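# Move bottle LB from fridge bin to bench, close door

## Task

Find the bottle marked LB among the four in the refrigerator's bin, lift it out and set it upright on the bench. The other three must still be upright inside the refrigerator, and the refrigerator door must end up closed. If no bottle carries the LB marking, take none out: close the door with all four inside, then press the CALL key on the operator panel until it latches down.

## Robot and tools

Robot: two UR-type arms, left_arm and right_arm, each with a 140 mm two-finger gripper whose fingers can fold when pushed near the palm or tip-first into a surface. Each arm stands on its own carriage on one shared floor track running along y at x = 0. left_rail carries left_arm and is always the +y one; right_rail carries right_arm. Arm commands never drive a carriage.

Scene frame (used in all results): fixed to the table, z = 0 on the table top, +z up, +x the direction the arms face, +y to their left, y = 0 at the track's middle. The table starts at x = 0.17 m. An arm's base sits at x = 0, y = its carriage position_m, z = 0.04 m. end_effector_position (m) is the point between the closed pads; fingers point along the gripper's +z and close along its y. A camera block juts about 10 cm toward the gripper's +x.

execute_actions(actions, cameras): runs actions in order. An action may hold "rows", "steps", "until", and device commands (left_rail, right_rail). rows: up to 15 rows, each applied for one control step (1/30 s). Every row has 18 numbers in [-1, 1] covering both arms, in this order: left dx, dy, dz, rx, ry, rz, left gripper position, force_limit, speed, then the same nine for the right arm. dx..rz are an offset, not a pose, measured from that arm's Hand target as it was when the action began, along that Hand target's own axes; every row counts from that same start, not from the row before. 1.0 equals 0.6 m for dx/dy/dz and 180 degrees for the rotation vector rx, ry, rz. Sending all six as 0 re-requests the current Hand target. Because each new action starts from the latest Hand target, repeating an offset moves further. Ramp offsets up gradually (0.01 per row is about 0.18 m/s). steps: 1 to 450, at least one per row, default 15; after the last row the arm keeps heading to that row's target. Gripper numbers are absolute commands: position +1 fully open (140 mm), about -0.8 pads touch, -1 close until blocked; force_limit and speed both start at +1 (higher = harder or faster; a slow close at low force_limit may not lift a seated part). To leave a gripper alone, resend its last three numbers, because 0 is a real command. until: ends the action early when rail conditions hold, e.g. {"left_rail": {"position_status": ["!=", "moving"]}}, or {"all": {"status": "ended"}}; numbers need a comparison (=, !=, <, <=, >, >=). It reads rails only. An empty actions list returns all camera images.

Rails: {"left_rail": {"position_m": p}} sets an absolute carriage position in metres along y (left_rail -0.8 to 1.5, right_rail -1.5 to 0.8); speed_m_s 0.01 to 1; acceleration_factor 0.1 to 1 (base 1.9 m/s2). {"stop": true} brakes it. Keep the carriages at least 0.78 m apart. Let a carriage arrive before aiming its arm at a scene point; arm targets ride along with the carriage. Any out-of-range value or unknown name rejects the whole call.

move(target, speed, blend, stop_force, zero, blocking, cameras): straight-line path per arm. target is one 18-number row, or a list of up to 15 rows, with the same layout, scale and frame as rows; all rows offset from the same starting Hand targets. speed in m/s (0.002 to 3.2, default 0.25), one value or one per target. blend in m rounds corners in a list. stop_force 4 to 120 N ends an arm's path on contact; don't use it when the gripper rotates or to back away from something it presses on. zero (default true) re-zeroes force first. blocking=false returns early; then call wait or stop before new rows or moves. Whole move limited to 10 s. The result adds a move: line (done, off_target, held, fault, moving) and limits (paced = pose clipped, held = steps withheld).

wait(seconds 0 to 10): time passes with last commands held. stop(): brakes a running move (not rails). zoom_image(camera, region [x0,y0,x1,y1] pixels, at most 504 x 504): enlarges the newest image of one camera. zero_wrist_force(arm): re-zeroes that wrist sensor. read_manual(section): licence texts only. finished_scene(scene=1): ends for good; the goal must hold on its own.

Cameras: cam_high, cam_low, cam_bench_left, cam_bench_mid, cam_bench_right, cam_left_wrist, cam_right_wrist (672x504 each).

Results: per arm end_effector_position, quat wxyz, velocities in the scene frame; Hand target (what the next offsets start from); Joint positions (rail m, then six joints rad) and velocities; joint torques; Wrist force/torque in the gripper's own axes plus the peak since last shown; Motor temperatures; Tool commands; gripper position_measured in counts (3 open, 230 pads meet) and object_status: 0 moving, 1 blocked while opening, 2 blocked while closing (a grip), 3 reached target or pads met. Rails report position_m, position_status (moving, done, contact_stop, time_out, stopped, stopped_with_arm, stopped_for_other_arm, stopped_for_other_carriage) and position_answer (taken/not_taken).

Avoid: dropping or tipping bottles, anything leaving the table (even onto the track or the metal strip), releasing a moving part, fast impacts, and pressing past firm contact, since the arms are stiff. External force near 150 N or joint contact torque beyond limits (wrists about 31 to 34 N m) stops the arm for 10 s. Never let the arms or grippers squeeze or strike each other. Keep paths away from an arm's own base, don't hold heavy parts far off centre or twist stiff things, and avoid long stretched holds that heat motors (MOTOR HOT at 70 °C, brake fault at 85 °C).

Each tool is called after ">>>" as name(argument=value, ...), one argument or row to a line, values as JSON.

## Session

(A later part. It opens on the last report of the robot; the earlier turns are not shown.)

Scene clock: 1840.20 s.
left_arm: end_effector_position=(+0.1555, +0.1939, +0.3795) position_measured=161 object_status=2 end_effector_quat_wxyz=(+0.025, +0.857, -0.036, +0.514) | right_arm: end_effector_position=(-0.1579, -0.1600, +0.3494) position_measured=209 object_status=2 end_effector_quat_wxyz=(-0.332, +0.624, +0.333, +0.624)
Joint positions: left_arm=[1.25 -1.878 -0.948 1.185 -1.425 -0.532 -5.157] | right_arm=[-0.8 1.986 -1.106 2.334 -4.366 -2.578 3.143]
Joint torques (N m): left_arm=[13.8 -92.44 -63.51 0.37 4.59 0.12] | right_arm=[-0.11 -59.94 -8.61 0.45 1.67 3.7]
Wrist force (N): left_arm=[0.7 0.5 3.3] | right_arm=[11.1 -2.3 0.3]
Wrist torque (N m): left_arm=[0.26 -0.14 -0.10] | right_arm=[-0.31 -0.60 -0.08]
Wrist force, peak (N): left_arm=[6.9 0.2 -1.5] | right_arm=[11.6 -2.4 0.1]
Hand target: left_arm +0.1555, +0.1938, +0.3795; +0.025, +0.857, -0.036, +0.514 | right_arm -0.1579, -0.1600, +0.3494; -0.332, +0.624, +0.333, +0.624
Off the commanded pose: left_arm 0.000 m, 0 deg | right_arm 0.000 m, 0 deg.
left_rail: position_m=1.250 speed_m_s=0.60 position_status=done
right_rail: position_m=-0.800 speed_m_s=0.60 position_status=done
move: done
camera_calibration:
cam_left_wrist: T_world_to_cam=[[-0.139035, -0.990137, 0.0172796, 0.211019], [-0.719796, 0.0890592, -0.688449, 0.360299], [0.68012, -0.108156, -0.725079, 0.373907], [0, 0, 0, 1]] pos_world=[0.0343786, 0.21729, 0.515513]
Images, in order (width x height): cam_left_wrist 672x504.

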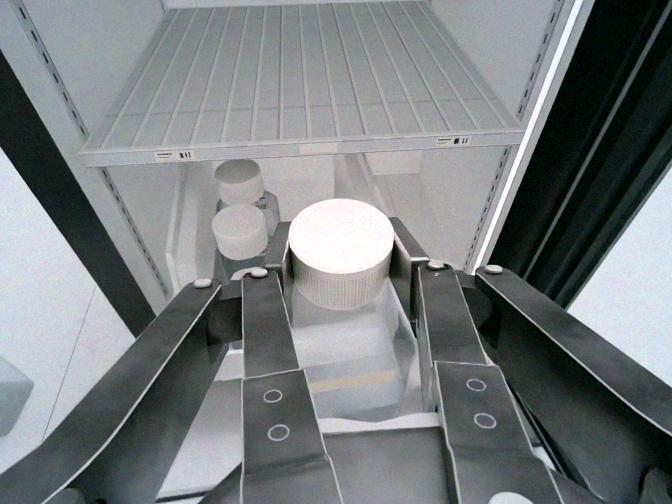

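>>> move(
  target=[0.0876,-0.0168,0.1965,0,0,0,-1,0,-1,0,0,0,0,0,0,-1,-0.05,-1],
  speed=0.08,
  stop_force=12,
  cameras=["cam_left_wrist"],
)

Scene clock: 1858.23 s.
left_arm: end_effector_position=(+0.2847, +0.1926, +0.3703) position_measured=161 object_status=2 end_effector_quat_wxyz=(+0.025, +0.857, -0.036, +0.514) | right_arm: end_effector_position=(-0.1579, -0.1600, +0.3494) position_measured=209 object_status=2 end_effector_quat_wxyz=(-0.332, +0.624, +0.333, +0.624)
Joint positions: left_arm=[1.25 -1.755 -0.959 1.263 -1.702 -0.498 -4.916] | right_arm=[-0.8 1.986 -1.106 2.334 -4.366 -2.578 3.143]
Joint torques (N m): left_arm=[11.97 -90.96 -44.68 -9.58 7.81 2.26] | right_arm=[-0.35 -58.4 -7.6 0.42 1.55 3.76]
Wrist force (N): left_arm=[0.4 0.7 3.6] | right_arm=[11.1 -2.4 0.1]
Wrist torque (N m): left_arm=[0.29 -0.08 -0.10] | right_arm=[-0.33 -0.59 -0.08]
Wrist force, peak (N): left_arm=[1.3 0.2 4.8] | right_arm=[11.5 -2.2 0.3]
Hand target: left_arm +0.2847, +0.1926, +0.3703; +0.025, +0.857, -0.036, +0.514 | right_arm -0.1579, -0.1600, +0.3494; -0.332, +0.624, +0.333, +0.624
Off the commanded pose: left_arm 0.000 m, 0 deg | right_arm 0.000 m, 0 deg.
left_rail: position_m=1.250 speed_m_s=0.60 position_status=done
right_rail: position_m=-0.800 speed_m_s=0.60 position_status=done
move: done
camera_calibration:
cam_left_wrist: T_world_to_cam=[[-0.138895, -0.990156, 0.0172752, 0.227824], [-0.719861, 0.0889689, -0.688392, 0.447007], [0.680079, -0.10805, -0.725133, 0.279304], [0, 0, 0, 1]] pos_world=[0.163478, 0.21599, 0.506313]
Images, in order (width x height): cam_left_wrist 672x504.

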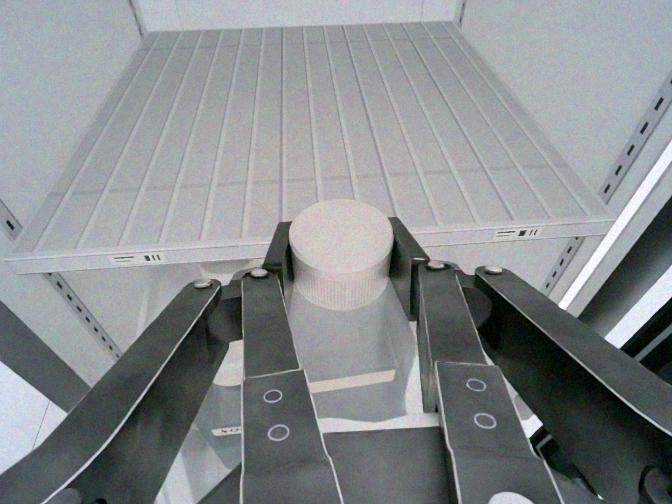

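>>> move(
  target=[-0.0827,0.0003,0.0429,0,0,0,-1,0,-1,0,0,0,0,0,0,-1,-0.05,-1],
  speed=0.05,
  stop_force=7,
  cameras=["cam_left_wrist"],
)

Scene clock: 1867.70 s.
left_arm: end_effector_position=(+0.2840, +0.1921, +0.3144) position_measured=161 object_status=2 end_effector_quat_wxyz=(+0.025, +0.857, -0.036, +0.514) | right_arm: end_effector_position=(-0.1579, -0.1600, +0.3494) position_measured=209 object_status=2 end_effector_quat_wxyz=(-0.332, +0.624, +0.333, +0.624)
Joint positions: left_arm=[1.25 -1.755 -0.926 1.311 -1.783 -0.499 -4.917] | right_arm=[-0.8 1.986 -1.106 2.334 -4.366 -2.578 3.143]
Joint torques (N m): left_arm=[-14.43 -90.95 -43.66 -9.54 2.24 0.88] | right_arm=[0.86 -58.87 -7.76 0.32 1.67 3.83]
Wrist force (N): left_arm=[0.5 0.6 3.5] | right_arm=[11.0 -2.6 0.3]
Wrist torque (N m): left_arm=[0.28 -0.10 -0.10] | right_arm=[-0.38 -0.56 -0.08]
Wrist force, peak (N): left_arm=[0.5 0.8 4.0] | right_arm=[11.3 -2.4 0.3]
Hand target: left_arm +0.2840, +0.1921, +0.3144; +0.025, +0.857, -0.036, +0.514 | right_arm -0.1579, -0.1600, +0.3494; -0.332, +0.624, +0.333, +0.624
Off the commanded pose: left_arm 0.000 m, 0 deg | right_arm 0.000 m, 0 deg.
left_rail: position_m=1.250 speed_m_s=0.60 position_status=done
right_rail: position_m=-0.800 speed_m_s=0.60 position_status=done
move: done
camera_calibration:
cam_left_wrist: T_world_to_cam=[[-0.138885, -0.990158, 0.0172846, 0.228191], [-0.719863, 0.0889553, -0.688392, 0.40807], [0.680079, -0.10805, -0.725133, 0.239191], [0, 0, 0, 1]] pos_world=[0.162778, 0.21549, 0.450413]
Images, in order (width x height): cam_left_wrist 672x504.

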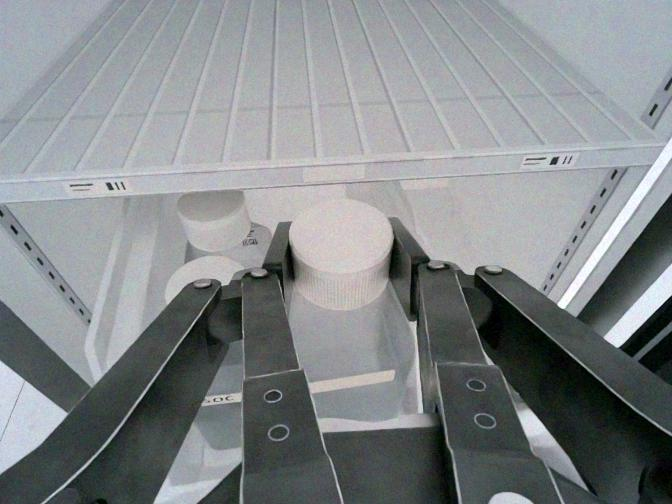

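>>> move(
  target=[0.0050,-0.0172,0.1930,0,0,0,-1,0,-1,0,0,0,0,0,0,-1,-0.05,-1],
  speed=0.04,
  stop_force=6,
  cameras=["cam_left_wrist"],
)

Scene clock: 1874.83 s.
left_arm: end_effector_position=(+0.3880, +0.1930, +0.2624) position_measured=161 object_status=2 end_effector_quat_wxyz=(+0.025, +0.857, -0.036, +0.514) | right_arm: end_effector_position=(-0.1579, -0.1600, +0.3494) position_measured=209 object_status=2 end_effector_quat_wxyz=(-0.332, +0.624, +0.333, +0.624)
Joint positions: left_arm=[1.25 -1.654 -0.872 1.361 -2.074 -0.49 -4.704] | right_arm=[-0.8 1.986 -1.106 2.334 -4.366 -2.578 3.143]
Joint torques (N m): left_arm=[13.1 -95.44 -41.61 -10.15 1.02 2.36] | right_arm=[-0.15 -60.57 -7.78 0.26 1.66 3.77]
Wrist force (N): left_arm=[0.6 0.8 4.0] | right_arm=[11.0 -2.2 0.4]
Wrist torque (N m): left_arm=[0.36 -0.16 -0.09] | right_arm=[-0.28 -0.56 -0.08]
Wrist force, peak (N): left_arm=[0.7 0.8 4.6] | right_arm=[11.5 -2.3 0.5]
Hand target: left_arm +0.3880, +0.1930, +0.2624; +0.025, +0.857, -0.036, +0.514 | right_arm -0.1579, -0.1600, +0.3494; -0.332, +0.624, +0.333, +0.624
Off the commanded pose: left_arm 0.000 m, 0 deg | right_arm 0.000 m, 0 deg.
left_rail: position_m=1.250 speed_m_s=0.60 position_status=done
right_rail: position_m=-0.800 speed_m_s=0.60 position_status=done
move: done
camera_calibration:
cam_left_wrist: T_world_to_cam=[[-0.138896, -0.990156, 0.0172751, 0.244446], [-0.719815, 0.0889625, -0.688442, 0.447137], [0.680128, -0.108057, -0.725086, 0.130755], [0, 0, 0, 1]] pos_world=[0.266878, 0.21639, 0.398413]
Images, in order (width x height): cam_left_wrist 672x504.

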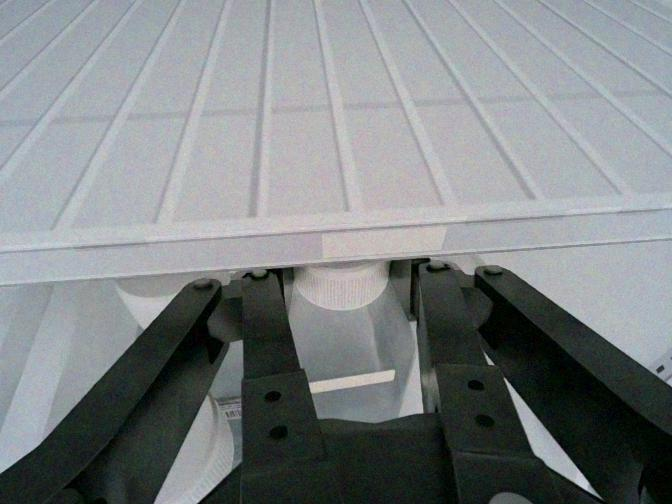

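>>> move(
  target=[-0.0118,0,0.0063,0,0,0,-1,0,-1,0,0,0,0,0,0,-1,-0.05,-1],
  speed=0.012,
  stop_force=4.5,
)

Scene clock: 1878.87 s.
left_arm: end_effector_position=(+0.3880, +0.1930, +0.2561) position_measured=161 object_status=2 end_effector_quat_wxyz=(+0.025, +0.857, -0.036, +0.514) | right_arm: end_effector_position=(-0.1579, -0.1600, +0.3494) position_measured=209 object_status=2 end_effector_quat_wxyz=(-0.332, +0.624, +0.333, +0.624)
Joint positions: left_arm=[1.25 -1.654 -0.866 1.364 -2.082 -0.49 -4.704] | right_arm=[-0.8 1.986 -1.106 2.334 -4.366 -2.578 3.143]
Joint torques (N m): left_arm=[12.03 -124.61 -59.89 -1.21 0.99 2.01] | right_arm=[0.4 -60.23 -7.87 0.34 1.69 3.74]
Wrist force (N): left_arm=[1.9 0.5 3.0] | right_arm=[11.1 -2.5 0.3]
Wrist torque (N m): left_arm=[0.50 -0.10 0.01] | right_arm=[-0.35 -0.64 -0.08]
Wrist force, peak (N): left_arm=[7.8 -0.4 -2.0] | right_arm=[11.4 -2.4 0.0]
Hand target: left_arm +0.3880, +0.1930, +0.2561; +0.025, +0.857, -0.036, +0.514 (not the last commanded pose) | right_arm -0.1579, -0.1600, +0.3494; -0.332, +0.624, +0.333, +0.624
Off the commanded pose: left_arm 0.002 m, 0 deg | right_arm 0.000 m, 0 deg.
left_rail: position_m=1.250 speed_m_s=0.60 position_status=done
right_rail: position_m=-0.800 speed_m_s=0.60 position_status=done
move: contact (left_arm)

>>> move(
  target=[-0.0012,0,0.0006,0,0,0,-1,0,-1,0,0,0,0,0,0,-1,-0.05,-1],
  speed=0.01,
)

>>> execute_actions(
  actions=[
    {"rows":[[0,0,0,0,0,0,-0.12,0,-1,0,0,0,0,0,0,-1,-0.05,-1]],"steps":40},
  ],
  cameras=["cam_left_wrist"],
)

Scene clock: 1882.87 s.
left_arm: end_effector_position=(+0.3880, +0.1929, +0.2555) position_measured=161 object_status=2 end_effector_quat_wxyz=(+0.025, +0.857, -0.036, +0.514) | right_arm: end_effector_position=(-0.1579, -0.1600, +0.3494) position_measured=209 object_status=2 end_effector_quat_wxyz=(-0.332, +0.624, +0.333, +0.624)
Joint positions: left_arm=[1.25 -1.654 -0.866 1.364 -2.083 -0.49 -4.704] | right_arm=[-0.8 1.986 -1.106 2.334 -4.366 -2.578 3.143]
Joint torques (N m): left_arm=[6.28 -80.06 -33.98 -9.04 1.18 -0.64] | right_arm=[1 -59.37 -8.75 0.19 1.64 3.84]
Wrist force (N): left_arm=[10.5 -1.7 -4.8] | right_arm=[9.3 -1.6 0.5]
Wrist torque (N m): left_arm=[0.56 -0.09 0.09] | right_arm=[-0.27 -0.57 -0.08]
Wrist force, peak (N): left_arm=[10.5 -1.7 -4.8] | right_arm=[11.5 -2.2 0.2]
Hand target: left_arm +0.3880, +0.1930, +0.2553; +0.025, +0.857, -0.036, +0.514 | right_arm -0.1579, -0.1600, +0.3494; -0.332, +0.624, +0.333, +0.624
Off the commanded pose: left_arm 0.000 m, 0 deg | right_arm 0.000 m, 0 deg.
left_rail: position_m=1.250 speed_m_s=0.60 position_status=done
right_rail: position_m=-0.800 speed_m_s=0.60 position_status=done
move: done

Scene clock: 1884.40 s.
left_arm: end_effector_position=(+0.3880, +0.1930, +0.2553) position_measured=144 object_status=3 end_effector_quat_wxyz=(+0.025, +0.857, -0.036, +0.514) | right_arm: end_effector_position=(-0.1579, -0.1600, +0.3494) position_measured=209 object_status=2 end_effector_quat_wxyz=(-0.332, +0.624, +0.333, +0.624)
Joint positions: left_arm=[1.25 -1.654 -0.866 1.364 -2.083 -0.49 -4.704] | right_arm=[-0.8 1.986 -1.106 2.334 -4.366 -2.578 3.143]
Joint torques (N m): left_arm=[-6.98 -119.33 -59.15 -7.33 1.03 -0.86] | right_arm=[0.3 -59.36 -8 0.26 1.59 3.73]
Wrist force (N): left_arm=[3.7 0.7 2.3] | right_arm=[10.9 -2.6 0.1]
Wrist torque (N m): left_arm=[0.33 -0.11 -0.09] | right_arm=[-0.37 -0.65 -0.09]
Wrist force, peak (N): left_arm=[11.6 -1.8 -5.4] | right_arm=[11.0 -2.3 0.5]
Hand target: left_arm +0.3880, +0.1930, +0.2553; +0.025, +0.857, -0.036, +0.514 | right_arm -0.1579, -0.1600, +0.3494; -0.332, +0.624, +0.333, +0.624
Off the commanded pose: left_arm 0.000 m, 0 deg | right_arm 0.000 m, 0 deg.
left_rail: position_m=1.250 speed_m_s=0.60 position_status=done
right_rail: position_m=-0.800 speed_m_s=0.60 position_status=done
camera_calibration:
cam_left_wrist: T_world_to_cam=[[-0.138828, -0.990167, 0.017203, 0.244482], [-0.719867, 0.0889704, -0.688386, 0.442248], [0.680086, -0.107951, -0.725141, 0.125606], [0, 0, 0, 1]] pos_world=[0.266878, 0.21629, 0.391314]
Images, in order (width x height): cam_left_wrist 672x504.

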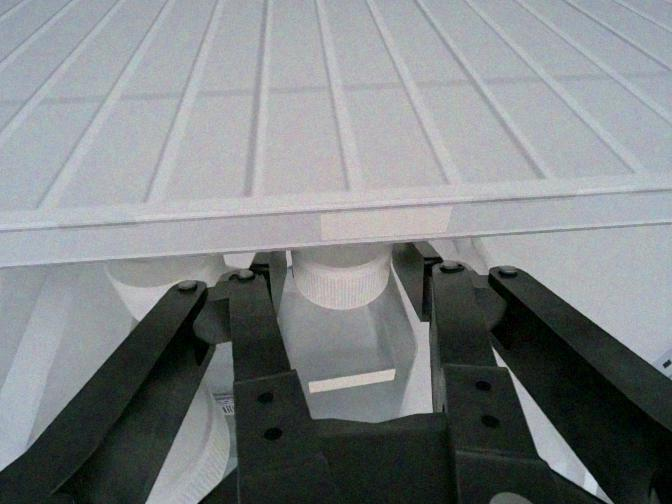

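>>> move(
  target=[0,0,-0.2,0,0,0,-0.12,0,-1,0,0,0,0,0,0,-1,-0.05,-1],
  speed=0.05,
  stop_force=8,
  cameras=["cam_left_wrist"],
)

Scene clock: 1891.47 s.
left_arm: end_effector_position=(+0.2826, +0.2026, +0.3118) position_measured=144 object_status=3 end_effector_quat_wxyz=(+0.025, +0.857, -0.036, +0.514) | right_arm: end_effector_position=(-0.1579, -0.1600, +0.3494) position_measured=209 object_status=2 end_effector_quat_wxyz=(-0.332, +0.624, +0.333, +0.624)
Joint positions: left_arm=[1.25 -1.759 -0.941 1.34 -1.791 -0.499 -4.924] | right_arm=[-0.8 1.986 -1.106 2.334 -4.366 -2.578 3.143]
Joint torques (N m): left_arm=[-13.61 -118.9 -60.35 -0.21 -0.31 -2.09] | right_arm=[0.56 -59.81 -8.46 0.1 1.72 3.78]
Wrist force (N): left_arm=[3.5 0.5 1.7] | right_arm=[10.3 -2.3 0.5]
Wrist torque (N m): left_arm=[0.27 -0.05 0.04] | right_arm=[-0.30 -0.53 -0.08]
Wrist force, peak (N): left_arm=[4.2 0.9 2.5] | right_arm=[11.0 -2.6 0.3]
Hand target: left_arm +0.2826, +0.2026, +0.3118; +0.025, +0.857, -0.036, +0.514 | right_arm -0.1579, -0.1600, +0.3494; -0.332, +0.624, +0.333, +0.624
Off the commanded pose: left_arm 0.000 m, 0 deg | right_arm 0.000 m, 0 deg.
left_rail: position_m=1.250 speed_m_s=0.60 position_status=done
right_rail: position_m=-0.800 speed_m_s=0.60 position_status=done
move: done
camera_calibration:
cam_left_wrist: T_world_to_cam=[[-0.138895, -0.990156, 0.0172752, 0.238345], [-0.719861, 0.0889689, -0.688392, 0.404344], [0.680079, -0.10805, -0.725133, 0.239382], [0, 0, 0, 1]] pos_world=[0.161378, 0.22589, 0.447813]
Images, in order (width x height): cam_left_wrist 672x504.

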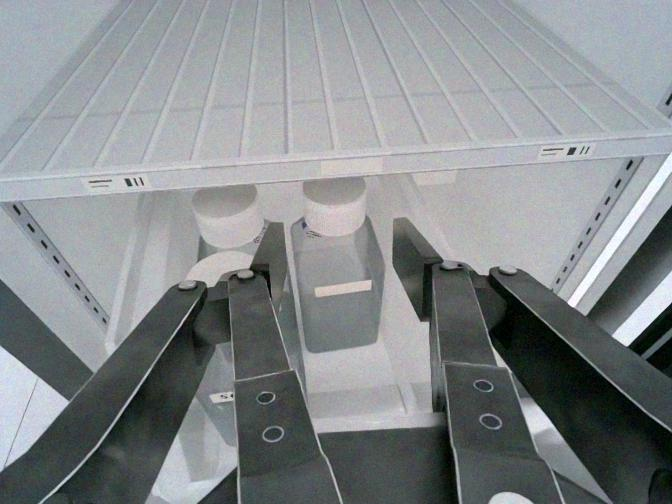

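>>> move(
  target=[
    [0.0887,0.0050,-0.0470,0,0,0,-0.12,0,-1,0,0,0,0,0,0,-1,-0.05,-1],
    [-0.0110,0.0237,-0.2340,0,0,0,-0.12,0,-1,0,0,0,0,0,0,-1,-0.05,-1],
    [-0.0372,-0.7002,-0.2918,-0.0044,0.0444,0,-0.12,0,-1,0,0,0,0,0,0,-1,-0.05,-1],
    [-0.2675,-0.7020,-0.1670,-0.0044,0.0444,0,-0.12,0,-1,0,0,0,0,0,0,-1,-0.05,-1],
  ],
  speed=[0.08,0.15,0.18,0.12],
  blend=[0.02,0.02,0.03,0],
  cameras=["cam_left_wrist"],
)

Scene clock: 1912.93 s.
left_arm: end_effector_position=(+0.1558, +0.6358, +0.2146) position_measured=144 object_status=3 end_effector_quat_wxyz=(+0.034, +0.819, -0.037, +0.572) | right_arm: end_effector_position=(-0.1579, -0.1600, +0.3494) position_measured=209 object_status=2 end_effector_quat_wxyz=(-0.332, +0.624, +0.333, +0.624)
Joint positions: left_arm=[1.25 -2.136 -1.415 2.195 -1.468 -0.572 -5.692] | right_arm=[-0.8 1.986 -1.106 2.334 -4.366 -2.578 3.143]
Joint torques (N m): left_arm=[11.05 -32.8 -27.49 -5.73 5.02 1.36] | right_arm=[0.63 -58.99 -8.5 -0.53 1.81 3.74]
Wrist force (N): left_arm=[3.6 0.8 2.5] | right_arm=[10.8 -2.1 0.4]
Wrist torque (N m): left_arm=[0.40 0.03 0.01] | right_arm=[-0.27 -0.62 -0.08]
Wrist force, peak (N): left_arm=[4.7 0.7 2.7] | right_arm=[11.1 -2.5 0.0]
Hand target: left_arm +0.1558, +0.6358, +0.2145; +0.034, +0.819, -0.037, +0.572 | right_arm -0.1579, -0.1600, +0.3494; -0.332, +0.624, +0.333, +0.624
Off the commanded pose: left_arm 0.000 m, 0 deg | right_arm 0.000 m, 0 deg.
left_rail: position_m=1.250 speed_m_s=0.60 position_status=done
right_rail: position_m=-0.800 speed_m_s=0.60 position_status=done
move: done
camera_calibration:
cam_left_wrist: T_world_to_cam=[[-0.152293, -0.988213, 0.015547, 0.652629], [-0.616863, 0.0827506, -0.782709, 0.21579], [0.772196, -0.128791, -0.622194, 0.278593], [0, 0, 0, 1]] pos_world=[0.0173755, 0.66296, 0.332093]
Images, in order (width x height): cam_left_wrist 672x504.

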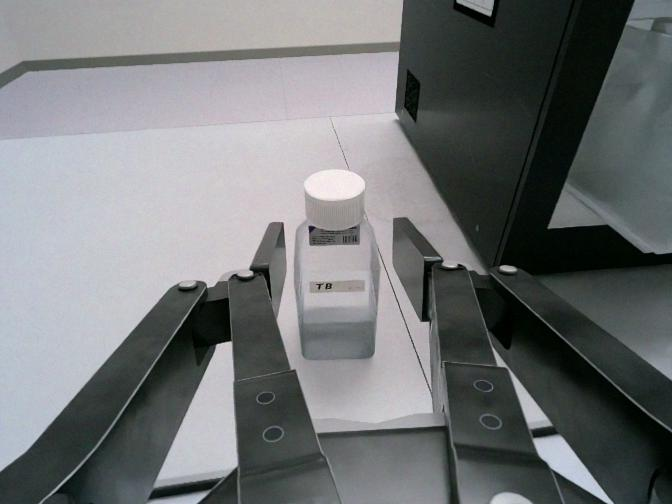

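>>> move(
  target=[-0.0087,0.0004,0.2203,0,0,0,-0.08,0,-1,0,0,0,0,0,0,-1,-0.05,-1],
  speed=0.05,
  stop_force=8,
  cameras=["cam_left_wrist"],
)

Scene clock: 1921.40 s.
left_arm: end_effector_position=(+0.2774, +0.6227, +0.1642) position_measured=139 object_status=3 end_effector_quat_wxyz=(+0.034, +0.819, -0.037, +0.572) | right_arm: end_effector_position=(-0.1579, -0.1600, +0.3494) position_measured=209 object_status=2 end_effector_quat_wxyz=(-0.332, +0.624, +0.333, +0.624)
Joint positions: left_arm=[1.25 -1.936 -1.338 2.293 -1.912 -0.434 -5.386] | right_arm=[-0.8 1.986 -1.106 2.334 -4.366 -2.578 3.143]
Joint torques (N m): left_arm=[14.07 -35.2 -22.52 -7.27 5.88 2.22] | right_arm=[2.31 -58.51 -9.2 -0.67 1.6 3.65]
Wrist force (N): left_arm=[3.8 0.8 2.2] | right_arm=[10.6 -2.3 0.6]
Wrist torque (N m): left_arm=[0.35 -0.09 -0.08] | right_arm=[-0.30 -0.57 -0.08]
Wrist force, peak (N): left_arm=[4.4 0.6 2.5] | right_arm=[11.0 -2.6 0.3]
Hand target: left_arm +0.2774, +0.6227, +0.1642; +0.034, +0.819, -0.037, +0.572 | right_arm -0.1579, -0.1600, +0.3494; -0.332, +0.624, +0.333, +0.624
Off the commanded pose: left_arm 0.000 m, 0 deg | right_arm 0.000 m, 0 deg.
left_rail: position_m=1.250 speed_m_s=0.60 position_status=done
right_rail: position_m=-0.800 speed_m_s=0.60 position_status=done
move: done
camera_calibration:
cam_left_wrist: T_world_to_cam=[[-0.152293, -0.988213, 0.015547, 0.658985], [-0.616863, 0.0827506, -0.782709, 0.252436], [0.772196, -0.128791, -0.622194, 0.151648], [0, 0, 0, 1]] pos_world=[0.138975, 0.64986, 0.281693]
Images, in order (width x height): cam_left_wrist 672x504.

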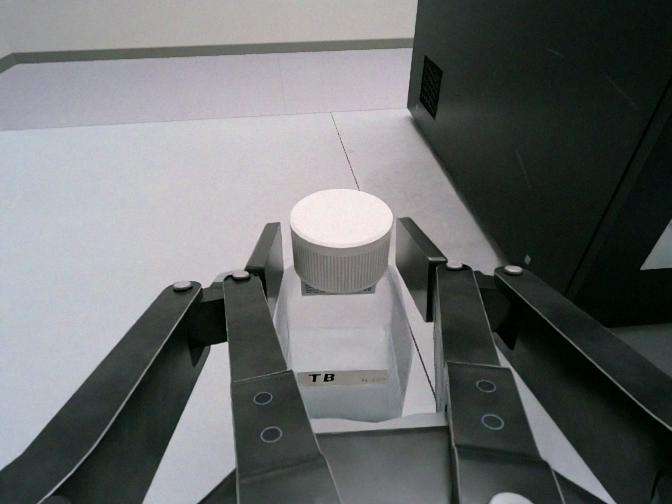

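>>> execute_actions(
  actions=[
    {"rows":[[0,0,0,0,0,0,-1,0,-1,0,0,0,0,0,0,-1,-0.05,-1]],"steps":60},
  ],
)

Scene clock: 1929.87 s.
left_arm: end_effector_position=(+0.2774, +0.6227, +0.1642) position_measured=160 object_status=2 end_effector_quat_wxyz=(+0.034, +0.819, -0.037, +0.572) | right_arm: end_effector_position=(-0.1579, -0.1600, +0.3494) position_measured=209 object_status=2 end_effector_quat_wxyz=(-0.332, +0.624, +0.333, +0.624)
Joint positions: left_arm=[1.25 -1.936 -1.338 2.293 -1.912 -0.434 -5.386] | right_arm=[-0.8 1.986 -1.106 2.334 -4.366 -2.578 3.143]
Joint torques (N m): left_arm=[13.16 -37.22 -22.56 -4.45 2.73 0.59] | right_arm=[1.56 -58.54 -9.33 -0.7 1.67 3.56]
Wrist force (N): left_arm=[6.6 0.3 -0.3] | right_arm=[10.4 -2.8 0.1]
Wrist torque (N m): left_arm=[0.49 -0.10 0.19] | right_arm=[-0.41 -0.53 -0.09]
Wrist force, peak (N): left_arm=[6.9 0.2 -0.2] | right_arm=[11.1 -2.1 0.2]
Hand target: left_arm +0.2774, +0.6227, +0.1642; +0.034, +0.819, -0.037, +0.572 | right_arm -0.1579, -0.1600, +0.3494; -0.332, +0.624, +0.333, +0.624
Off the commanded pose: left_arm 0.000 m, 0 deg | right_arm 0.000 m, 0 deg.
left_rail: position_m=1.250 speed_m_s=0.60 position_status=done
right_rail: position_m=-0.800 speed_m_s=0.60 position_status=done

>>> move(
  target=[
    [0.2942,0.0042,-0.1078,0,0,0,-1,0,-1,0,0,0,0,0,0,-1,-0.05,-1],
    [0.2307,0.1942,-0.2738,0,0,0,-1,0,-1,0,0,0,0,0,0,-1,-0.05,-1],
    [0.2423,0.7287,-0.2213,0,0,0,-1,0,-1,0,0,0,0,0,0,-1,-0.05,-1],
  ],
  speed=[0.1,0.15,0.15],
  blend=[0.03,0.03,0],
  cameras=["cam_left_wrist"],
)

Scene clock: 1944.37 s.
left_arm: end_effector_position=(+0.1598, +0.1975, +0.3518) position_measured=160 object_status=2 end_effector_quat_wxyz=(+0.034, +0.819, -0.037, +0.572) | right_arm: end_effector_position=(-0.1579, -0.1600, +0.3494) position_measured=209 object_status=2 end_effector_quat_wxyz=(-0.332, +0.624, +0.333, +0.624)
Joint positions: left_arm=[1.25 -1.895 -0.921 1.239 -1.352 -0.411 -5.301] | right_arm=[-0.8 1.986 -1.106 2.334 -4.366 -2.578 3.143]
Joint torques (N m): left_arm=[13.15 -91.95 -61.88 0.25 7.52 1.48] | right_arm=[2.21 -57.71 -9.55 -1.27 1.8 3.65]
Wrist force (N): left_arm=[0.5 0.7 3.4] | right_arm=[10.7 -2.4 0.1]
Wrist torque (N m): left_arm=[0.30 -0.10 -0.14] | right_arm=[-0.31 -0.58 -0.09]
Wrist force, peak (N): left_arm=[7.1 0.5 -0.3] | right_arm=[11.1 -2.4 0.3]
Hand target: left_arm +0.1598, +0.1974, +0.3518; +0.034, +0.819, -0.037, +0.572 | right_arm -0.1579, -0.1600, +0.3494; -0.332, +0.624, +0.333, +0.624
Off the commanded pose: left_arm 0.000 m, 0 deg | right_arm 0.000 m, 0 deg.
left_rail: position_m=1.250 speed_m_s=0.60 position_status=done
right_rail: position_m=-0.800 speed_m_s=0.60 position_status=done
move: done
camera_calibration:
cam_left_wrist: T_world_to_cam=[[-0.152355, -0.988205, 0.0154698, 0.21799], [-0.616849, 0.0828486, -0.782709, 0.36191], [0.772195, -0.128792, -0.622195, 0.30456], [0, 0, 0, 1]] pos_world=[0.0212757, 0.22466, 0.469393]
Images, in order (width x height): cam_left_wrist 672x504.

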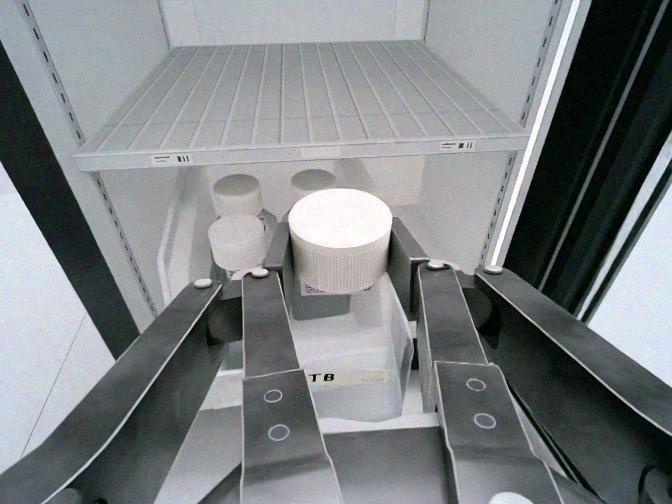

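>>> move(
  target=[0.0557,-0.0165,0.1870,0,0,0,-1,0,-1,0,0,0,0,0,0,-1,-0.05,-1],
  speed=0.08,
  stop_force=10,
  cameras=["cam_left_wrist"],
)

Scene clock: 1962.07 s.
left_arm: end_effector_position=(+0.2770, +0.1956, +0.3445) position_measured=160 object_status=2 end_effector_quat_wxyz=(+0.034, +0.819, -0.037, +0.572) | right_arm: end_effector_position=(-0.1579, -0.1600, +0.3494) position_measured=209 object_status=2 end_effector_quat_wxyz=(-0.332, +0.624, +0.333, +0.624)
Joint positions: left_arm=[1.25 -1.782 -0.935 1.327 -1.679 -0.366 -5.029] | right_arm=[-0.8 1.986 -1.106 2.334 -4.366 -2.578 3.143]
Joint torques (N m): left_arm=[11.56 -123.17 -43.26 -9.32 8.16 2.4] | right_arm=[2.31 -57.56 -10.15 -1.46 1.62 3.74]
Wrist force (N): left_arm=[0.6 0.6 3.4] | right_arm=[10.4 -2.0 0.4]
Wrist torque (N m): left_arm=[0.24 -0.15 -0.11] | right_arm=[-0.23 -0.52 -0.09]
Wrist force, peak (N): left_arm=[0.8 0.7 4.4] | right_arm=[11.1 -2.2 0.1]
Hand target: left_arm +0.2770, +0.1956, +0.3445; +0.034, +0.819, -0.037, +0.572 | right_arm -0.1579, -0.1600, +0.3494; -0.332, +0.624, +0.333, +0.624
Off the commanded pose: left_arm 0.000 m, 0 deg | right_arm 0.000 m, 0 deg.
left_rail: position_m=1.250 speed_m_s=0.60 position_status=done
right_rail: position_m=-0.800 speed_m_s=0.60 position_status=done
move: done
camera_calibration:
cam_left_wrist: T_world_to_cam=[[-0.152293, -0.988213, 0.015547, 0.234054], [-0.616863, 0.0827506, -0.782709, 0.428733], [0.772196, -0.128791, -0.622194, 0.209194], [0, 0, 0, 1]] pos_world=[0.138575, 0.22276, 0.462093]
Images, in order (width x height): cam_left_wrist 672x504.

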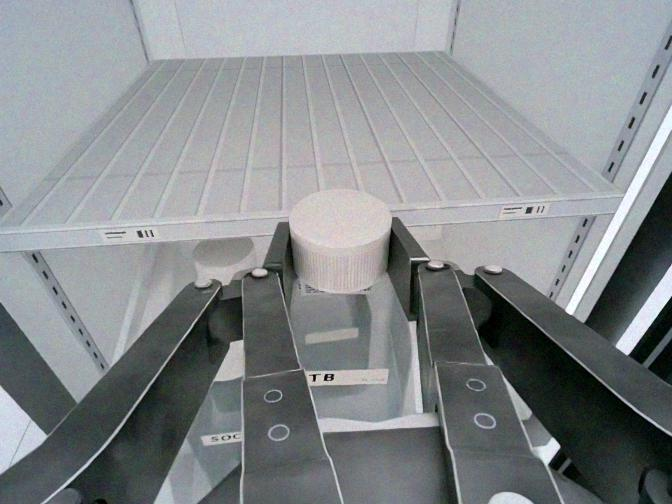

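>>> move(
  target=[-0.1135,-0.0016,0.0416,0,0,0,-1,0,-1,0,0,0,0,0,0,-1,-0.05,-1],
  speed=0.05,
  stop_force=6,
  cameras=["cam_left_wrist"],
)

Scene clock: 1967.00 s.
left_arm: end_effector_position=(+0.2771, +0.1956, +0.2722) position_measured=160 object_status=2 end_effector_quat_wxyz=(+0.034, +0.819, -0.037, +0.572) | right_arm: end_effector_position=(-0.1579, -0.1600, +0.3494) position_measured=209 object_status=2 end_effector_quat_wxyz=(-0.332, +0.624, +0.333, +0.624)
Joint positions: left_arm=[1.25 -1.782 -0.883 1.378 -1.781 -0.366 -5.029] | right_arm=[-0.8 1.986 -1.106 2.334 -4.366 -2.578 3.143]
Joint torques (N m): left_arm=[7.88 -103.9 -47.11 -2.01 1.63 0.43] | right_arm=[2.53 -57.45 -10.26 -1.43 1.55 3.58]
Wrist force (N): left_arm=[7.9 -0.2 4.7] | right_arm=[9.5 -2.7 -0.3]
Wrist torque (N m): left_arm=[0.40 0.28 -0.13] | right_arm=[-0.25 -0.52 -0.08]
Wrist force, peak (N): left_arm=[7.9 -0.2 5.0] | right_arm=[11.1 -2.3 -0.1]
Hand target: left_arm +0.2771, +0.1956, +0.2723; +0.034, +0.819, -0.037, +0.572 | right_arm -0.1579, -0.1600, +0.3494; -0.332, +0.624, +0.333, +0.624
Off the commanded pose: left_arm 0.000 m, 0 deg | right_arm 0.000 m, 0 deg.
left_rail: position_m=1.250 speed_m_s=0.60 position_status=done
right_rail: position_m=-0.800 speed_m_s=0.60 position_status=done
move: contact (left_arm)
camera_calibration:
cam_left_wrist: T_world_to_cam=[[-0.152156, -0.988234, 0.0155619, 0.235158], [-0.616883, 0.0826544, -0.782703, 0.372164], [0.772207, -0.128692, -0.622201, 0.164188], [0, 0, 0, 1]] pos_world=[0.138575, 0.22276, 0.389793]
Images, in order (width x height): cam_left_wrist 672x504.

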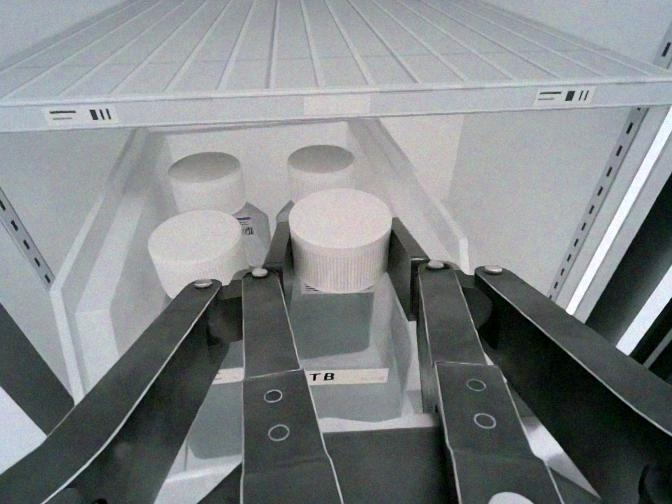

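>>> zoom_image(
  camera="cam_left_wrist",
  region=[150, 250, 480, 500],
)

Scaled by 1.527 from the camera's 672x504 image, which has a finer 960x720 frame.

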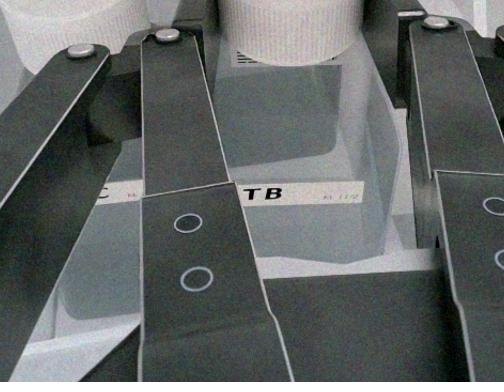

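>>> move(
  target=[
    [0.0125,0.0002,-0.0046,0,0,0,-1,0,-1,0,0,0,0,0,0,-1,-0.05,-1],
    [0.0240,-0.0031,0.0266,0,0,0,-1,0,-1,0,0,0,0,0,0,-1,-0.05,-1],
  ],
  speed=0.03,
  cameras=["cam_left_wrist"],
)

Scene clock: 1984.80 s.
left_arm: end_effector_position=(+0.2970, +0.1956, +0.2804) position_measured=160 object_status=2 end_effector_quat_wxyz=(+0.034, +0.819, -0.037, +0.572) | right_arm: end_effector_position=(-0.1579, -0.1600, +0.3494) position_measured=209 object_status=2 end_effector_quat_wxyz=(-0.332, +0.624, +0.333, +0.624)
Joint positions: left_arm=[1.25 -1.763 -0.888 1.382 -1.829 -0.361 -4.977] | right_arm=[-0.8 1.986 -1.106 2.334 -4.366 -2.578 3.143]
Joint torques (N m): left_arm=[14.07 -91.78 -41.75 -9.23 7.79 2.34] | right_arm=[2.43 -58.07 -10.17 -1.76 1.61 3.6]
Wrist force (N): left_arm=[0.7 1.7 3.6] | right_arm=[10.2 -1.9 0.4]
Wrist torque (N m): left_arm=[0.34 -0.17 -0.16] | right_arm=[-0.22 -0.49 -0.08]
Wrist force, peak (N): left_arm=[8.1 -0.2 5.2] | right_arm=[10.9 -2.5 0.2]
Hand target: left_arm +0.2971, +0.1956, +0.2803; +0.034, +0.819, -0.037, +0.572 | right_arm -0.1579, -0.1600, +0.3494; -0.332, +0.624, +0.333, +0.624
Off the commanded pose: left_arm 0.000 m, 0 deg | right_arm 0.000 m, 0 deg.
left_rail: position_m=1.250 speed_m_s=0.60 position_status=done
right_rail: position_m=-0.800 speed_m_s=0.60 position_status=done
move: done
camera_calibration:
cam_left_wrist: T_world_to_cam=[[-0.152156, -0.988234, 0.015562, 0.238075], [-0.616883, 0.0826542, -0.782703, 0.390842], [0.772207, -0.128692, -0.622201, 0.153784], [0, 0, 0, 1]] pos_world=[0.158575, 0.22276, 0.397893]
Images, in order (width x height): cam_left_wrist 672x504.

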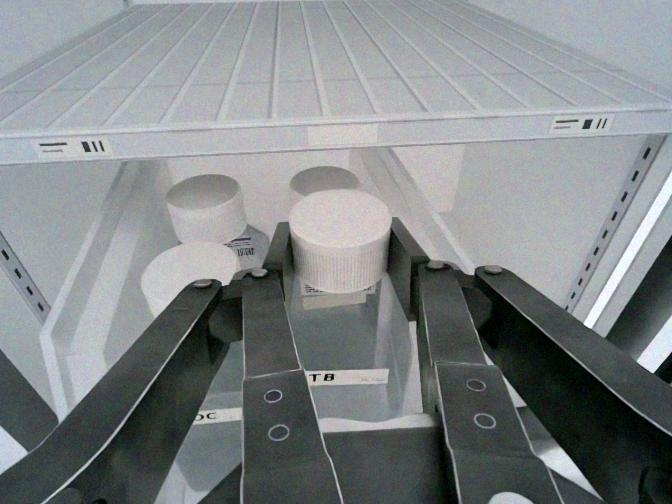

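>>> move(
  target=[-0.0325,-0.0017,0.0243,0,0,0,-1,0,-1,0,0,0,0,0,0,-1,-0.05,-1],
  speed=0.03,
  stop_force=5,
)

Scene clock: 1989.40 s.
left_arm: end_effector_position=(+0.3041, +0.1956, +0.2570) position_measured=160 object_status=2 end_effector_quat_wxyz=(+0.034, +0.819, -0.037, +0.572) | right_arm: end_effector_position=(-0.1579, -0.1600, +0.3494) position_measured=209 object_status=2 end_effector_quat_wxyz=(-0.332, +0.624, +0.333, +0.624)
Joint positions: left_arm=[1.25 -1.756 -0.868 1.398 -1.883 -0.36 -4.957] | right_arm=[-0.8 1.986 -1.106 2.334 -4.366 -2.578 3.143]
Joint torques (N m): left_arm=[15.37 -91.36 -39.87 -9.43 8.35 2.5] | right_arm=[2.44 -58.38 -10.49 -1.78 1.51 3.44]
Wrist force (N): left_arm=[0.6 1.2 2.9] | right_arm=[10.4 -2.2 0.3]
Wrist torque (N m): left_arm=[0.40 -0.17 -0.13] | right_arm=[-0.34 -0.55 -0.08]
Wrist force, peak (N): left_arm=[0.7 1.8 4.0] | right_arm=[11.0 -2.7 0.3]
Hand target: left_arm +0.3041, +0.1956, +0.2570; +0.034, +0.819, -0.037, +0.572 | right_arm -0.1579, -0.1600, +0.3494; -0.332, +0.624, +0.333, +0.624
Off the commanded pose: left_arm 0.000 m, 0 deg | right_arm 0.000 m, 0 deg.
left_rail: position_m=1.250 speed_m_s=0.60 position_status=done
right_rail: position_m=-0.800 speed_m_s=0.60 position_status=done
move: done

Now the slow final descent until contact.

>>> move(
  target=[-0.0150,-0.0002,0.0055,0,0,0,-1,0,-1,0,0,0,0,0,0,-1,-0.05,-1],
  speed=0.012,
  stop_force=4.5,
  cameras=["cam_left_wrist"],
)

Scene clock: 1992.73 s.
left_arm: end_effector_position=(+0.3041, +0.1956, +0.2505) position_measured=160 object_status=2 end_effector_quat_wxyz=(+0.034, +0.819, -0.037, +0.572) | right_arm: end_effector_position=(-0.1579, -0.1600, +0.3494) position_measured=209 object_status=2 end_effector_quat_wxyz=(-0.332, +0.624, +0.333, +0.624)
Joint positions: left_arm=[1.25 -1.756 -0.863 1.401 -1.892 -0.359 -4.957] | right_arm=[-0.8 1.986 -1.106 2.334 -4.366 -2.578 3.143]
Joint torques (N m): left_arm=[10.82 -121.92 -57.78 -0.53 -0.2 -1.03] | right_arm=[3.04 -58.18 -10.4 -1.68 1.6 3.59]
Wrist force (N): left_arm=[4.5 0.0 0.7] | right_arm=[10.1 -2.1 0.2]
Wrist torque (N m): left_arm=[0.47 -0.02 0.10] | right_arm=[-0.31 -0.63 -0.09]
Wrist force, peak (N): left_arm=[9.7 0.9 -3.1] | right_arm=[10.9 -2.3 0.1]
Hand target: left_arm +0.3041, +0.1956, +0.2505; +0.034, +0.819, -0.037, +0.572 (not the last commanded pose) | right_arm -0.1579, -0.1600, +0.3494; -0.332, +0.624, +0.333, +0.624
Off the commanded pose: left_arm 0.003 m, 0 deg | right_arm 0.000 m, 0 deg.
left_rail: position_m=1.250 speed_m_s=0.60 position_status=done
right_rail: position_m=-0.800 speed_m_s=0.60 position_status=done
move: contact (left_arm)
camera_calibration:
cam_left_wrist: T_world_to_cam=[[-0.15216, -0.988231, 0.0156914, 0.239571], [-0.616842, 0.0825477, -0.782746, 0.37193], [0.772239, -0.128782, -0.622144, 0.129753], [0, 0, 0, 1]] pos_world=[0.165675, 0.222759, 0.368092]
Images, in order (width x height): cam_left_wrist 672x504.

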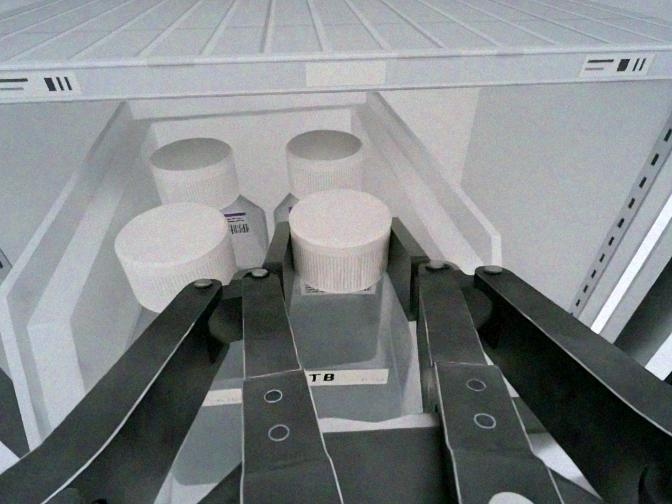

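>>> execute_actions(
  actions=[
    {"rows":[[-0.0005,0,0.0002,0,0,0,-1,0,-1,0,0,0,0,0,0,-1,-0.05,-1]],"steps":15},
    {"rows":[[0,0,0,0,0,0,-0.13,0,-1,0,0,0,0,0,0,-1,-0.05,-1]],"steps":40},
  ],
  cameras=["cam_left_wrist"],
)

Scene clock: 1996.63 s.
left_arm: end_effector_position=(+0.3041, +0.1956, +0.2502) position_measured=145 object_status=3 end_effector_quat_wxyz=(+0.034, +0.819, -0.037, +0.572) | right_arm: end_effector_position=(-0.1579, -0.1600, +0.3494) position_measured=209 object_status=2 end_effector_quat_wxyz=(-0.332, +0.624, +0.333, +0.624)
Joint positions: left_arm=[1.25 -1.756 -0.863 1.401 -1.892 -0.359 -4.957] | right_arm=[-0.8 1.986 -1.106 2.334 -4.366 -2.578 3.143]
Joint torques (N m): left_arm=[11.67 -91.31 -39.59 -7.98 4.04 1.95] | right_arm=[3.32 -58.54 -10.99 -1.82 1.42 3.57]
Wrist force (N): left_arm=[3.9 1.1 2.3] | right_arm=[10.1 -2.5 0.0]
Wrist torque (N m): left_arm=[0.42 -0.04 -0.10] | right_arm=[-0.33 -0.58 -0.08]
Wrist force, peak (N): left_arm=[6.7 0.8 -0.5] | right_arm=[10.6 -2.4 0.6]
Hand target: left_arm +0.3041, +0.1956, +0.2502; +0.034, +0.819, -0.037, +0.572 | right_arm -0.1579, -0.1600, +0.3494; -0.332, +0.624, +0.333, +0.624
Off the commanded pose: left_arm 0.000 m, 0 deg | right_arm 0.000 m, 0 deg.
left_rail: position_m=1.250 speed_m_s=0.60 position_status=done
right_rail: position_m=-0.800 speed_m_s=0.60 position_status=done
camera_calibration:
cam_left_wrist: T_world_to_cam=[[-0.15216, -0.988231, 0.0156914, 0.239577], [-0.616842, 0.0825477, -0.782746, 0.371617], [0.772239, -0.128782, -0.622144, 0.129504], [0, 0, 0, 1]] pos_world=[0.165675, 0.222759, 0.367692]
Images, in order (width x height): cam_left_wrist 672x504.

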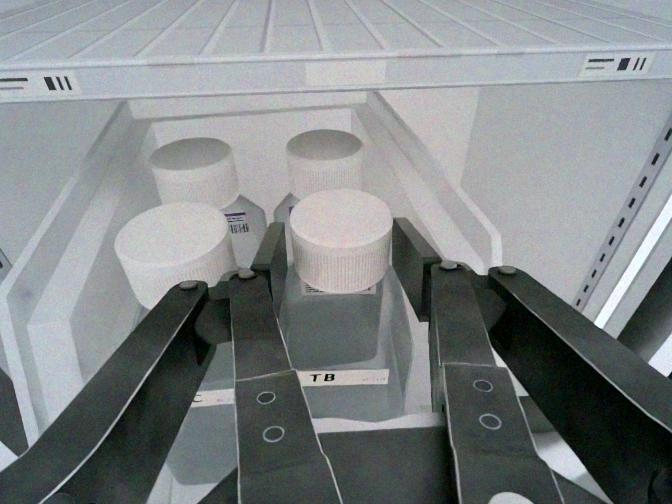

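>>> move(
  target=[0,0,-0.2,0,0,0,-0.13,0,-1,0,0,0,0,0,0,-1,-0.05,-1],
  speed=0.05,
  stop_force=8,
  cameras=["cam_left_wrist"],
)

Scene clock: 2003.00 s.
left_arm: end_effector_position=(+0.1920, +0.2073, +0.2915) position_measured=145 object_status=3 end_effector_quat_wxyz=(+0.034, +0.819, -0.037, +0.572) | right_arm: end_effector_position=(-0.1579, -0.1600, +0.3494) position_measured=209 object_status=2 end_effector_quat_wxyz=(-0.332, +0.624, +0.333, +0.624)
Joint positions: left_arm=[1.25 -1.867 -0.908 1.341 -1.523 -0.398 -5.241] | right_arm=[-0.8 1.986 -1.106 2.334 -4.366 -2.578 3.143]
Joint torques (N m): left_arm=[-14.62 -99.88 -58.84 0.18 -0.49 -2.3] | right_arm=[2.74 -58.06 -10.41 -1.78 1.34 3.51]
Wrist force (N): left_arm=[4.0 0.7 2.1] | right_arm=[10.1 -2.3 0.0]
Wrist torque (N m): left_arm=[0.32 -0.06 -0.01] | right_arm=[-0.28 -0.58 -0.08]
Wrist force, peak (N): left_arm=[4.5 1.2 2.8] | right_arm=[10.9 -2.3 -0.2]
Hand target: left_arm +0.1920, +0.2073, +0.2914; +0.034, +0.819, -0.037, +0.572 | right_arm -0.1579, -0.1600, +0.3494; -0.332, +0.624, +0.333, +0.624
Off the commanded pose: left_arm 0.000 m, 0 deg | right_arm 0.000 m, 0 deg.
left_rail: position_m=1.250 speed_m_s=0.60 position_status=done
right_rail: position_m=-0.800 speed_m_s=0.60 position_status=done
move: done
camera_calibration:
cam_left_wrist: T_world_to_cam=[[-0.15217, -0.98823, 0.015701, 0.233431], [-0.616891, 0.0825548, -0.782707, 0.333816], [0.772198, -0.12879, -0.622192, 0.243297], [0, 0, 0, 1]] pos_world=[0.053575, 0.234459, 0.408992]
Images, in order (width x height): cam_left_wrist 672x504.

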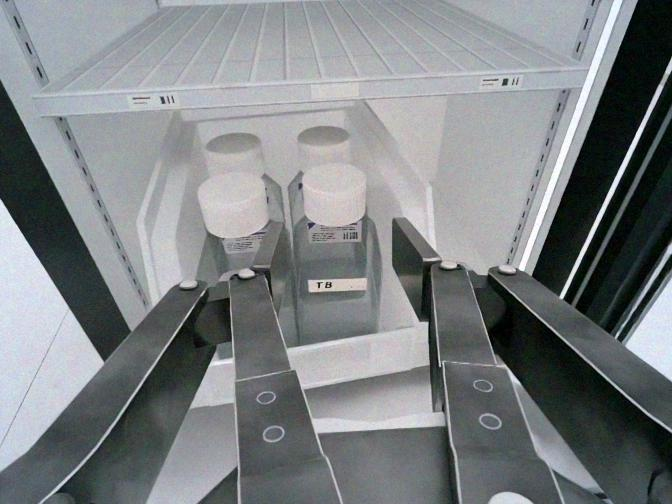

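>>> zoom_image(
  camera="cam_left_wrist",
  region=[120, 90, 460, 430],
)

Scaled by 1.482 from the camera's 672x504 image, which has a finer 960x720 frame.

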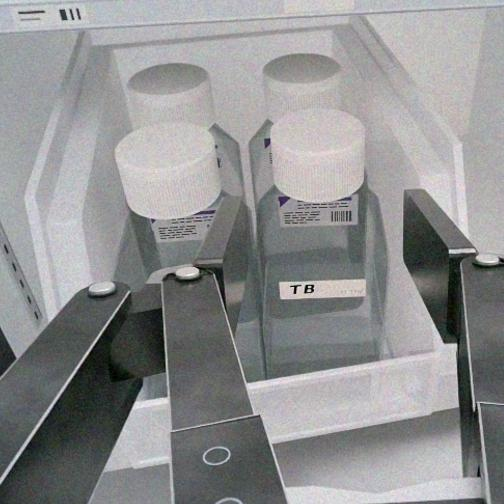

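>>> move(
  target=[
    [-0.0445,-0.0423,-0.1167,0.0313,0.0004,-0.0115,-1,0,-1,0,0,0,0,0,0,-1,-0.05,-1],
    [-0.2778,-0.0457,-0.0312,0.0313,0.0004,-0.0115,-1,0,-1,0,0,0,0,0,0,-1,-0.05,-1],
  ],
  speed=0.12,
  blend=[0.02,0],
  cameras=["cam_left_wrist"],
)

Scene clock: 2025.73 s.
left_arm: end_effector_position=(+0.1200, +0.2402, +0.1412) position_measured=232 object_status=3 end_effector_quat_wxyz=(+0.004, +0.820, +0.006, +0.573) | right_arm: end_effector_position=(-0.1579, -0.1600, +0.3494) position_measured=209 object_status=2 end_effector_quat_wxyz=(-0.332, +0.624, +0.333, +0.624)
Joint positions: left_arm=[1.25 -1.936 -0.762 1.317 -1.353 -0.501 -5.566] | right_arm=[-0.8 1.986 -1.106 2.334 -4.366 -2.578 3.143]
Joint torques (N m): left_arm=[8.28 -93.97 -35.01 -5.93 4.8 1] | right_arm=[3.19 -57.6 -10.41 -1.79 1.44 3.55]
Wrist force (N): left_arm=[4.0 0.4 2.0] | right_arm=[10.1 -2.5 0.4]
Wrist torque (N m): left_arm=[0.27 -0.11 -0.01] | right_arm=[-0.32 -0.58 -0.08]
Wrist force, peak (N): left_arm=[4.4 0.7 3.2] | right_arm=[10.5 -2.6 0.3]
Hand target: left_arm +0.1201, +0.2401, +0.1410; +0.004, +0.820, +0.006, +0.573 | right_arm -0.1579, -0.1600, +0.3494; -0.332, +0.624, +0.333, +0.624
Off the commanded pose: left_arm 0.000 m, 0 deg | right_arm 0.000 m, 0 deg.
left_rail: position_m=1.250 speed_m_s=0.60 position_status=done
right_rail: position_m=-0.800 speed_m_s=0.60 position_status=done
move: done
camera_calibration:
cam_left_wrist: T_world_to_cam=[[-0.048038, -0.998721, 0.015792, 0.247322], [-0.622161, 0.0175495, -0.782693, 0.185283], [0.781414, -0.0474242, -0.622208, 0.188969], [0, 0, 0, 1]] pos_world=[-0.0205063, 0.252716, 0.258692]
Images, in order (width x height): cam_left_wrist 672x504.

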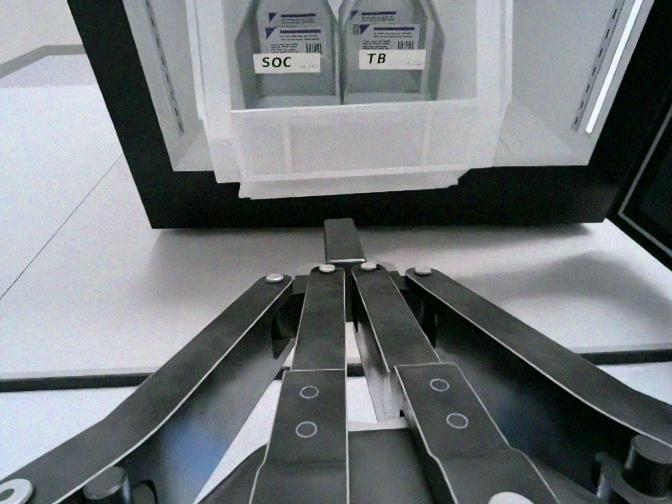

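>>> move(
  target=[0,0,0,0,0,0,-1,0,-1,0,0,0,0,0,0,-1,-0.05,-1],
  speed=0.05,
)

>>> zoom_image(
  camera="cam_left_wrist",
  region=[180, 0, 540, 240],
)

Scene clock: 2030.30 s.
left_arm: end_effector_position=(+0.1201, +0.2401, +0.1410) position_measured=232 object_status=3 end_effector_quat_wxyz=(+0.004, +0.820, +0.006, +0.573) | right_arm: end_effector_position=(-0.1579, -0.1600, +0.3494) position_measured=209 object_status=2 end_effector_quat_wxyz=(-0.332, +0.624, +0.333, +0.624)
Joint positions: left_arm=[1.25 -1.936 -0.761 1.317 -1.353 -0.501 -5.565] | right_arm=[-0.8 1.986 -1.106 2.334 -4.366 -2.578 3.143]
Joint torques (N m): left_arm=[12.38 -94 -35.1 -6.46 5.24 1.33] | right_arm=[3.78 -57.99 -10.04 -1.84 1.46 3.75]
Wrist force (N): left_arm=[4.1 0.6 1.7] | right_arm=[10.3 -2.7 0.2]
Wrist torque (N m): left_arm=[0.33 -0.12 0.00] | right_arm=[-0.37 -0.63 -0.08]
Wrist force, peak (N): left_arm=[4.5 0.6 2.2] | right_arm=[10.5 -2.6 -0.1]
Hand target: left_arm +0.1201, +0.2401, +0.1410; +0.004, +0.820, +0.006, +0.573 | right_arm -0.1579, -0.1600, +0.3494; -0.332, +0.624, +0.333, +0.624
Off the commanded pose: left_arm 0.000 m, 0 deg | right_arm 0.000 m, 0 deg.
left_rail: position_m=1.250 speed_m_s=0.60 position_status=done
right_rail: position_m=-0.800 speed_m_s=0.60 position_status=done
move: done

Scaled by 1.400 from the camera's 672x504 image, which has a finer 960x720 frame.
This view is cut from an older image: the scene may have changed since it was taken.

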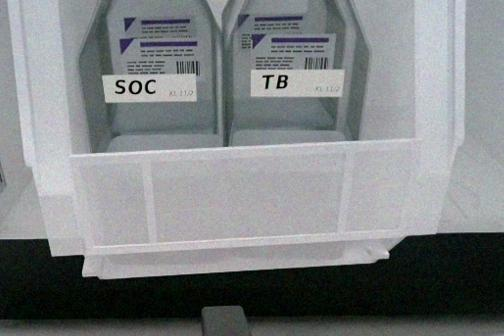

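>>> move(
  target=[
    [0.0155,-0.0915,-0.0052,0,0,0,-1,0,-1,0,0,0,0,0,0,-1,-0.05,-1],
    [0.0582,-0.0909,0.1045,0,0,0,-1,0,-1,0,0,0,0,0,0,-1,-0.05,-1],
  ],
  speed=0.06,
  blend=[0.01,0],
  cameras=["cam_left_wrist"],
)

Scene clock: 2047.03 s.
left_arm: end_effector_position=(+0.1906, +0.2952, +0.1515) position_measured=232 object_status=3 end_effector_quat_wxyz=(+0.004, +0.820, +0.006, +0.573) | right_arm: end_effector_position=(-0.1579, -0.1600, +0.3494) position_measured=209 object_status=2 end_effector_quat_wxyz=(-0.332, +0.624, +0.333, +0.624)
Joint positions: left_arm=[1.25 -1.887 -0.865 1.503 -1.504 -0.468 -5.488] | right_arm=[-0.8 1.986 -1.106 2.334 -4.366 -2.578 3.143]
Joint torques (N m): left_arm=[14.62 -118.35 -32.88 -6.48 6.04 2.11] | right_arm=[3.92 -58.18 -10.63 -1.81 1.36 3.47]
Wrist force (N): left_arm=[4.2 0.8 2.4] | right_arm=[9.8 -2.3 -0.1]
Wrist torque (N m): left_arm=[0.37 -0.14 -0.12] | right_arm=[-0.28 -0.50 -0.08]
Wrist force, peak (N): left_arm=[4.4 0.8 3.3] | right_arm=[10.6 -2.5 -0.2]
Hand target: left_arm +0.1907, +0.2952, +0.1515; +0.004, +0.820, +0.006, +0.573 | right_arm -0.1579, -0.1600, +0.3494; -0.332, +0.624, +0.333, +0.624
Off the commanded pose: left_arm 0.000 m, 0 deg | right_arm 0.000 m, 0 deg.
left_rail: position_m=1.250 speed_m_s=0.60 position_status=done
right_rail: position_m=-0.800 speed_m_s=0.60 position_status=done
move: done
camera_calibration:
cam_left_wrist: T_world_to_cam=[[-0.0478979, -0.998727, 0.0158009, 0.305471], [-0.622117, 0.0174525, -0.78273, 0.23642], [0.781458, -0.0473212, -0.622161, 0.142834], [0, 0, 0, 1]] pos_world=[0.0500933, 0.307716, 0.269092]
Images, in order (width x height): cam_left_wrist 672x504.

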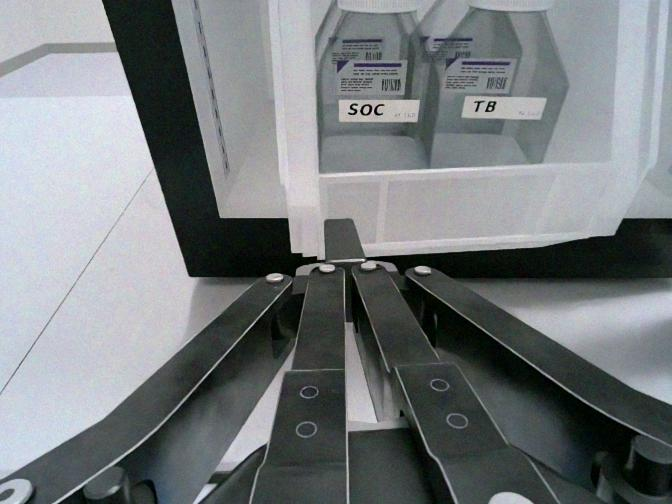

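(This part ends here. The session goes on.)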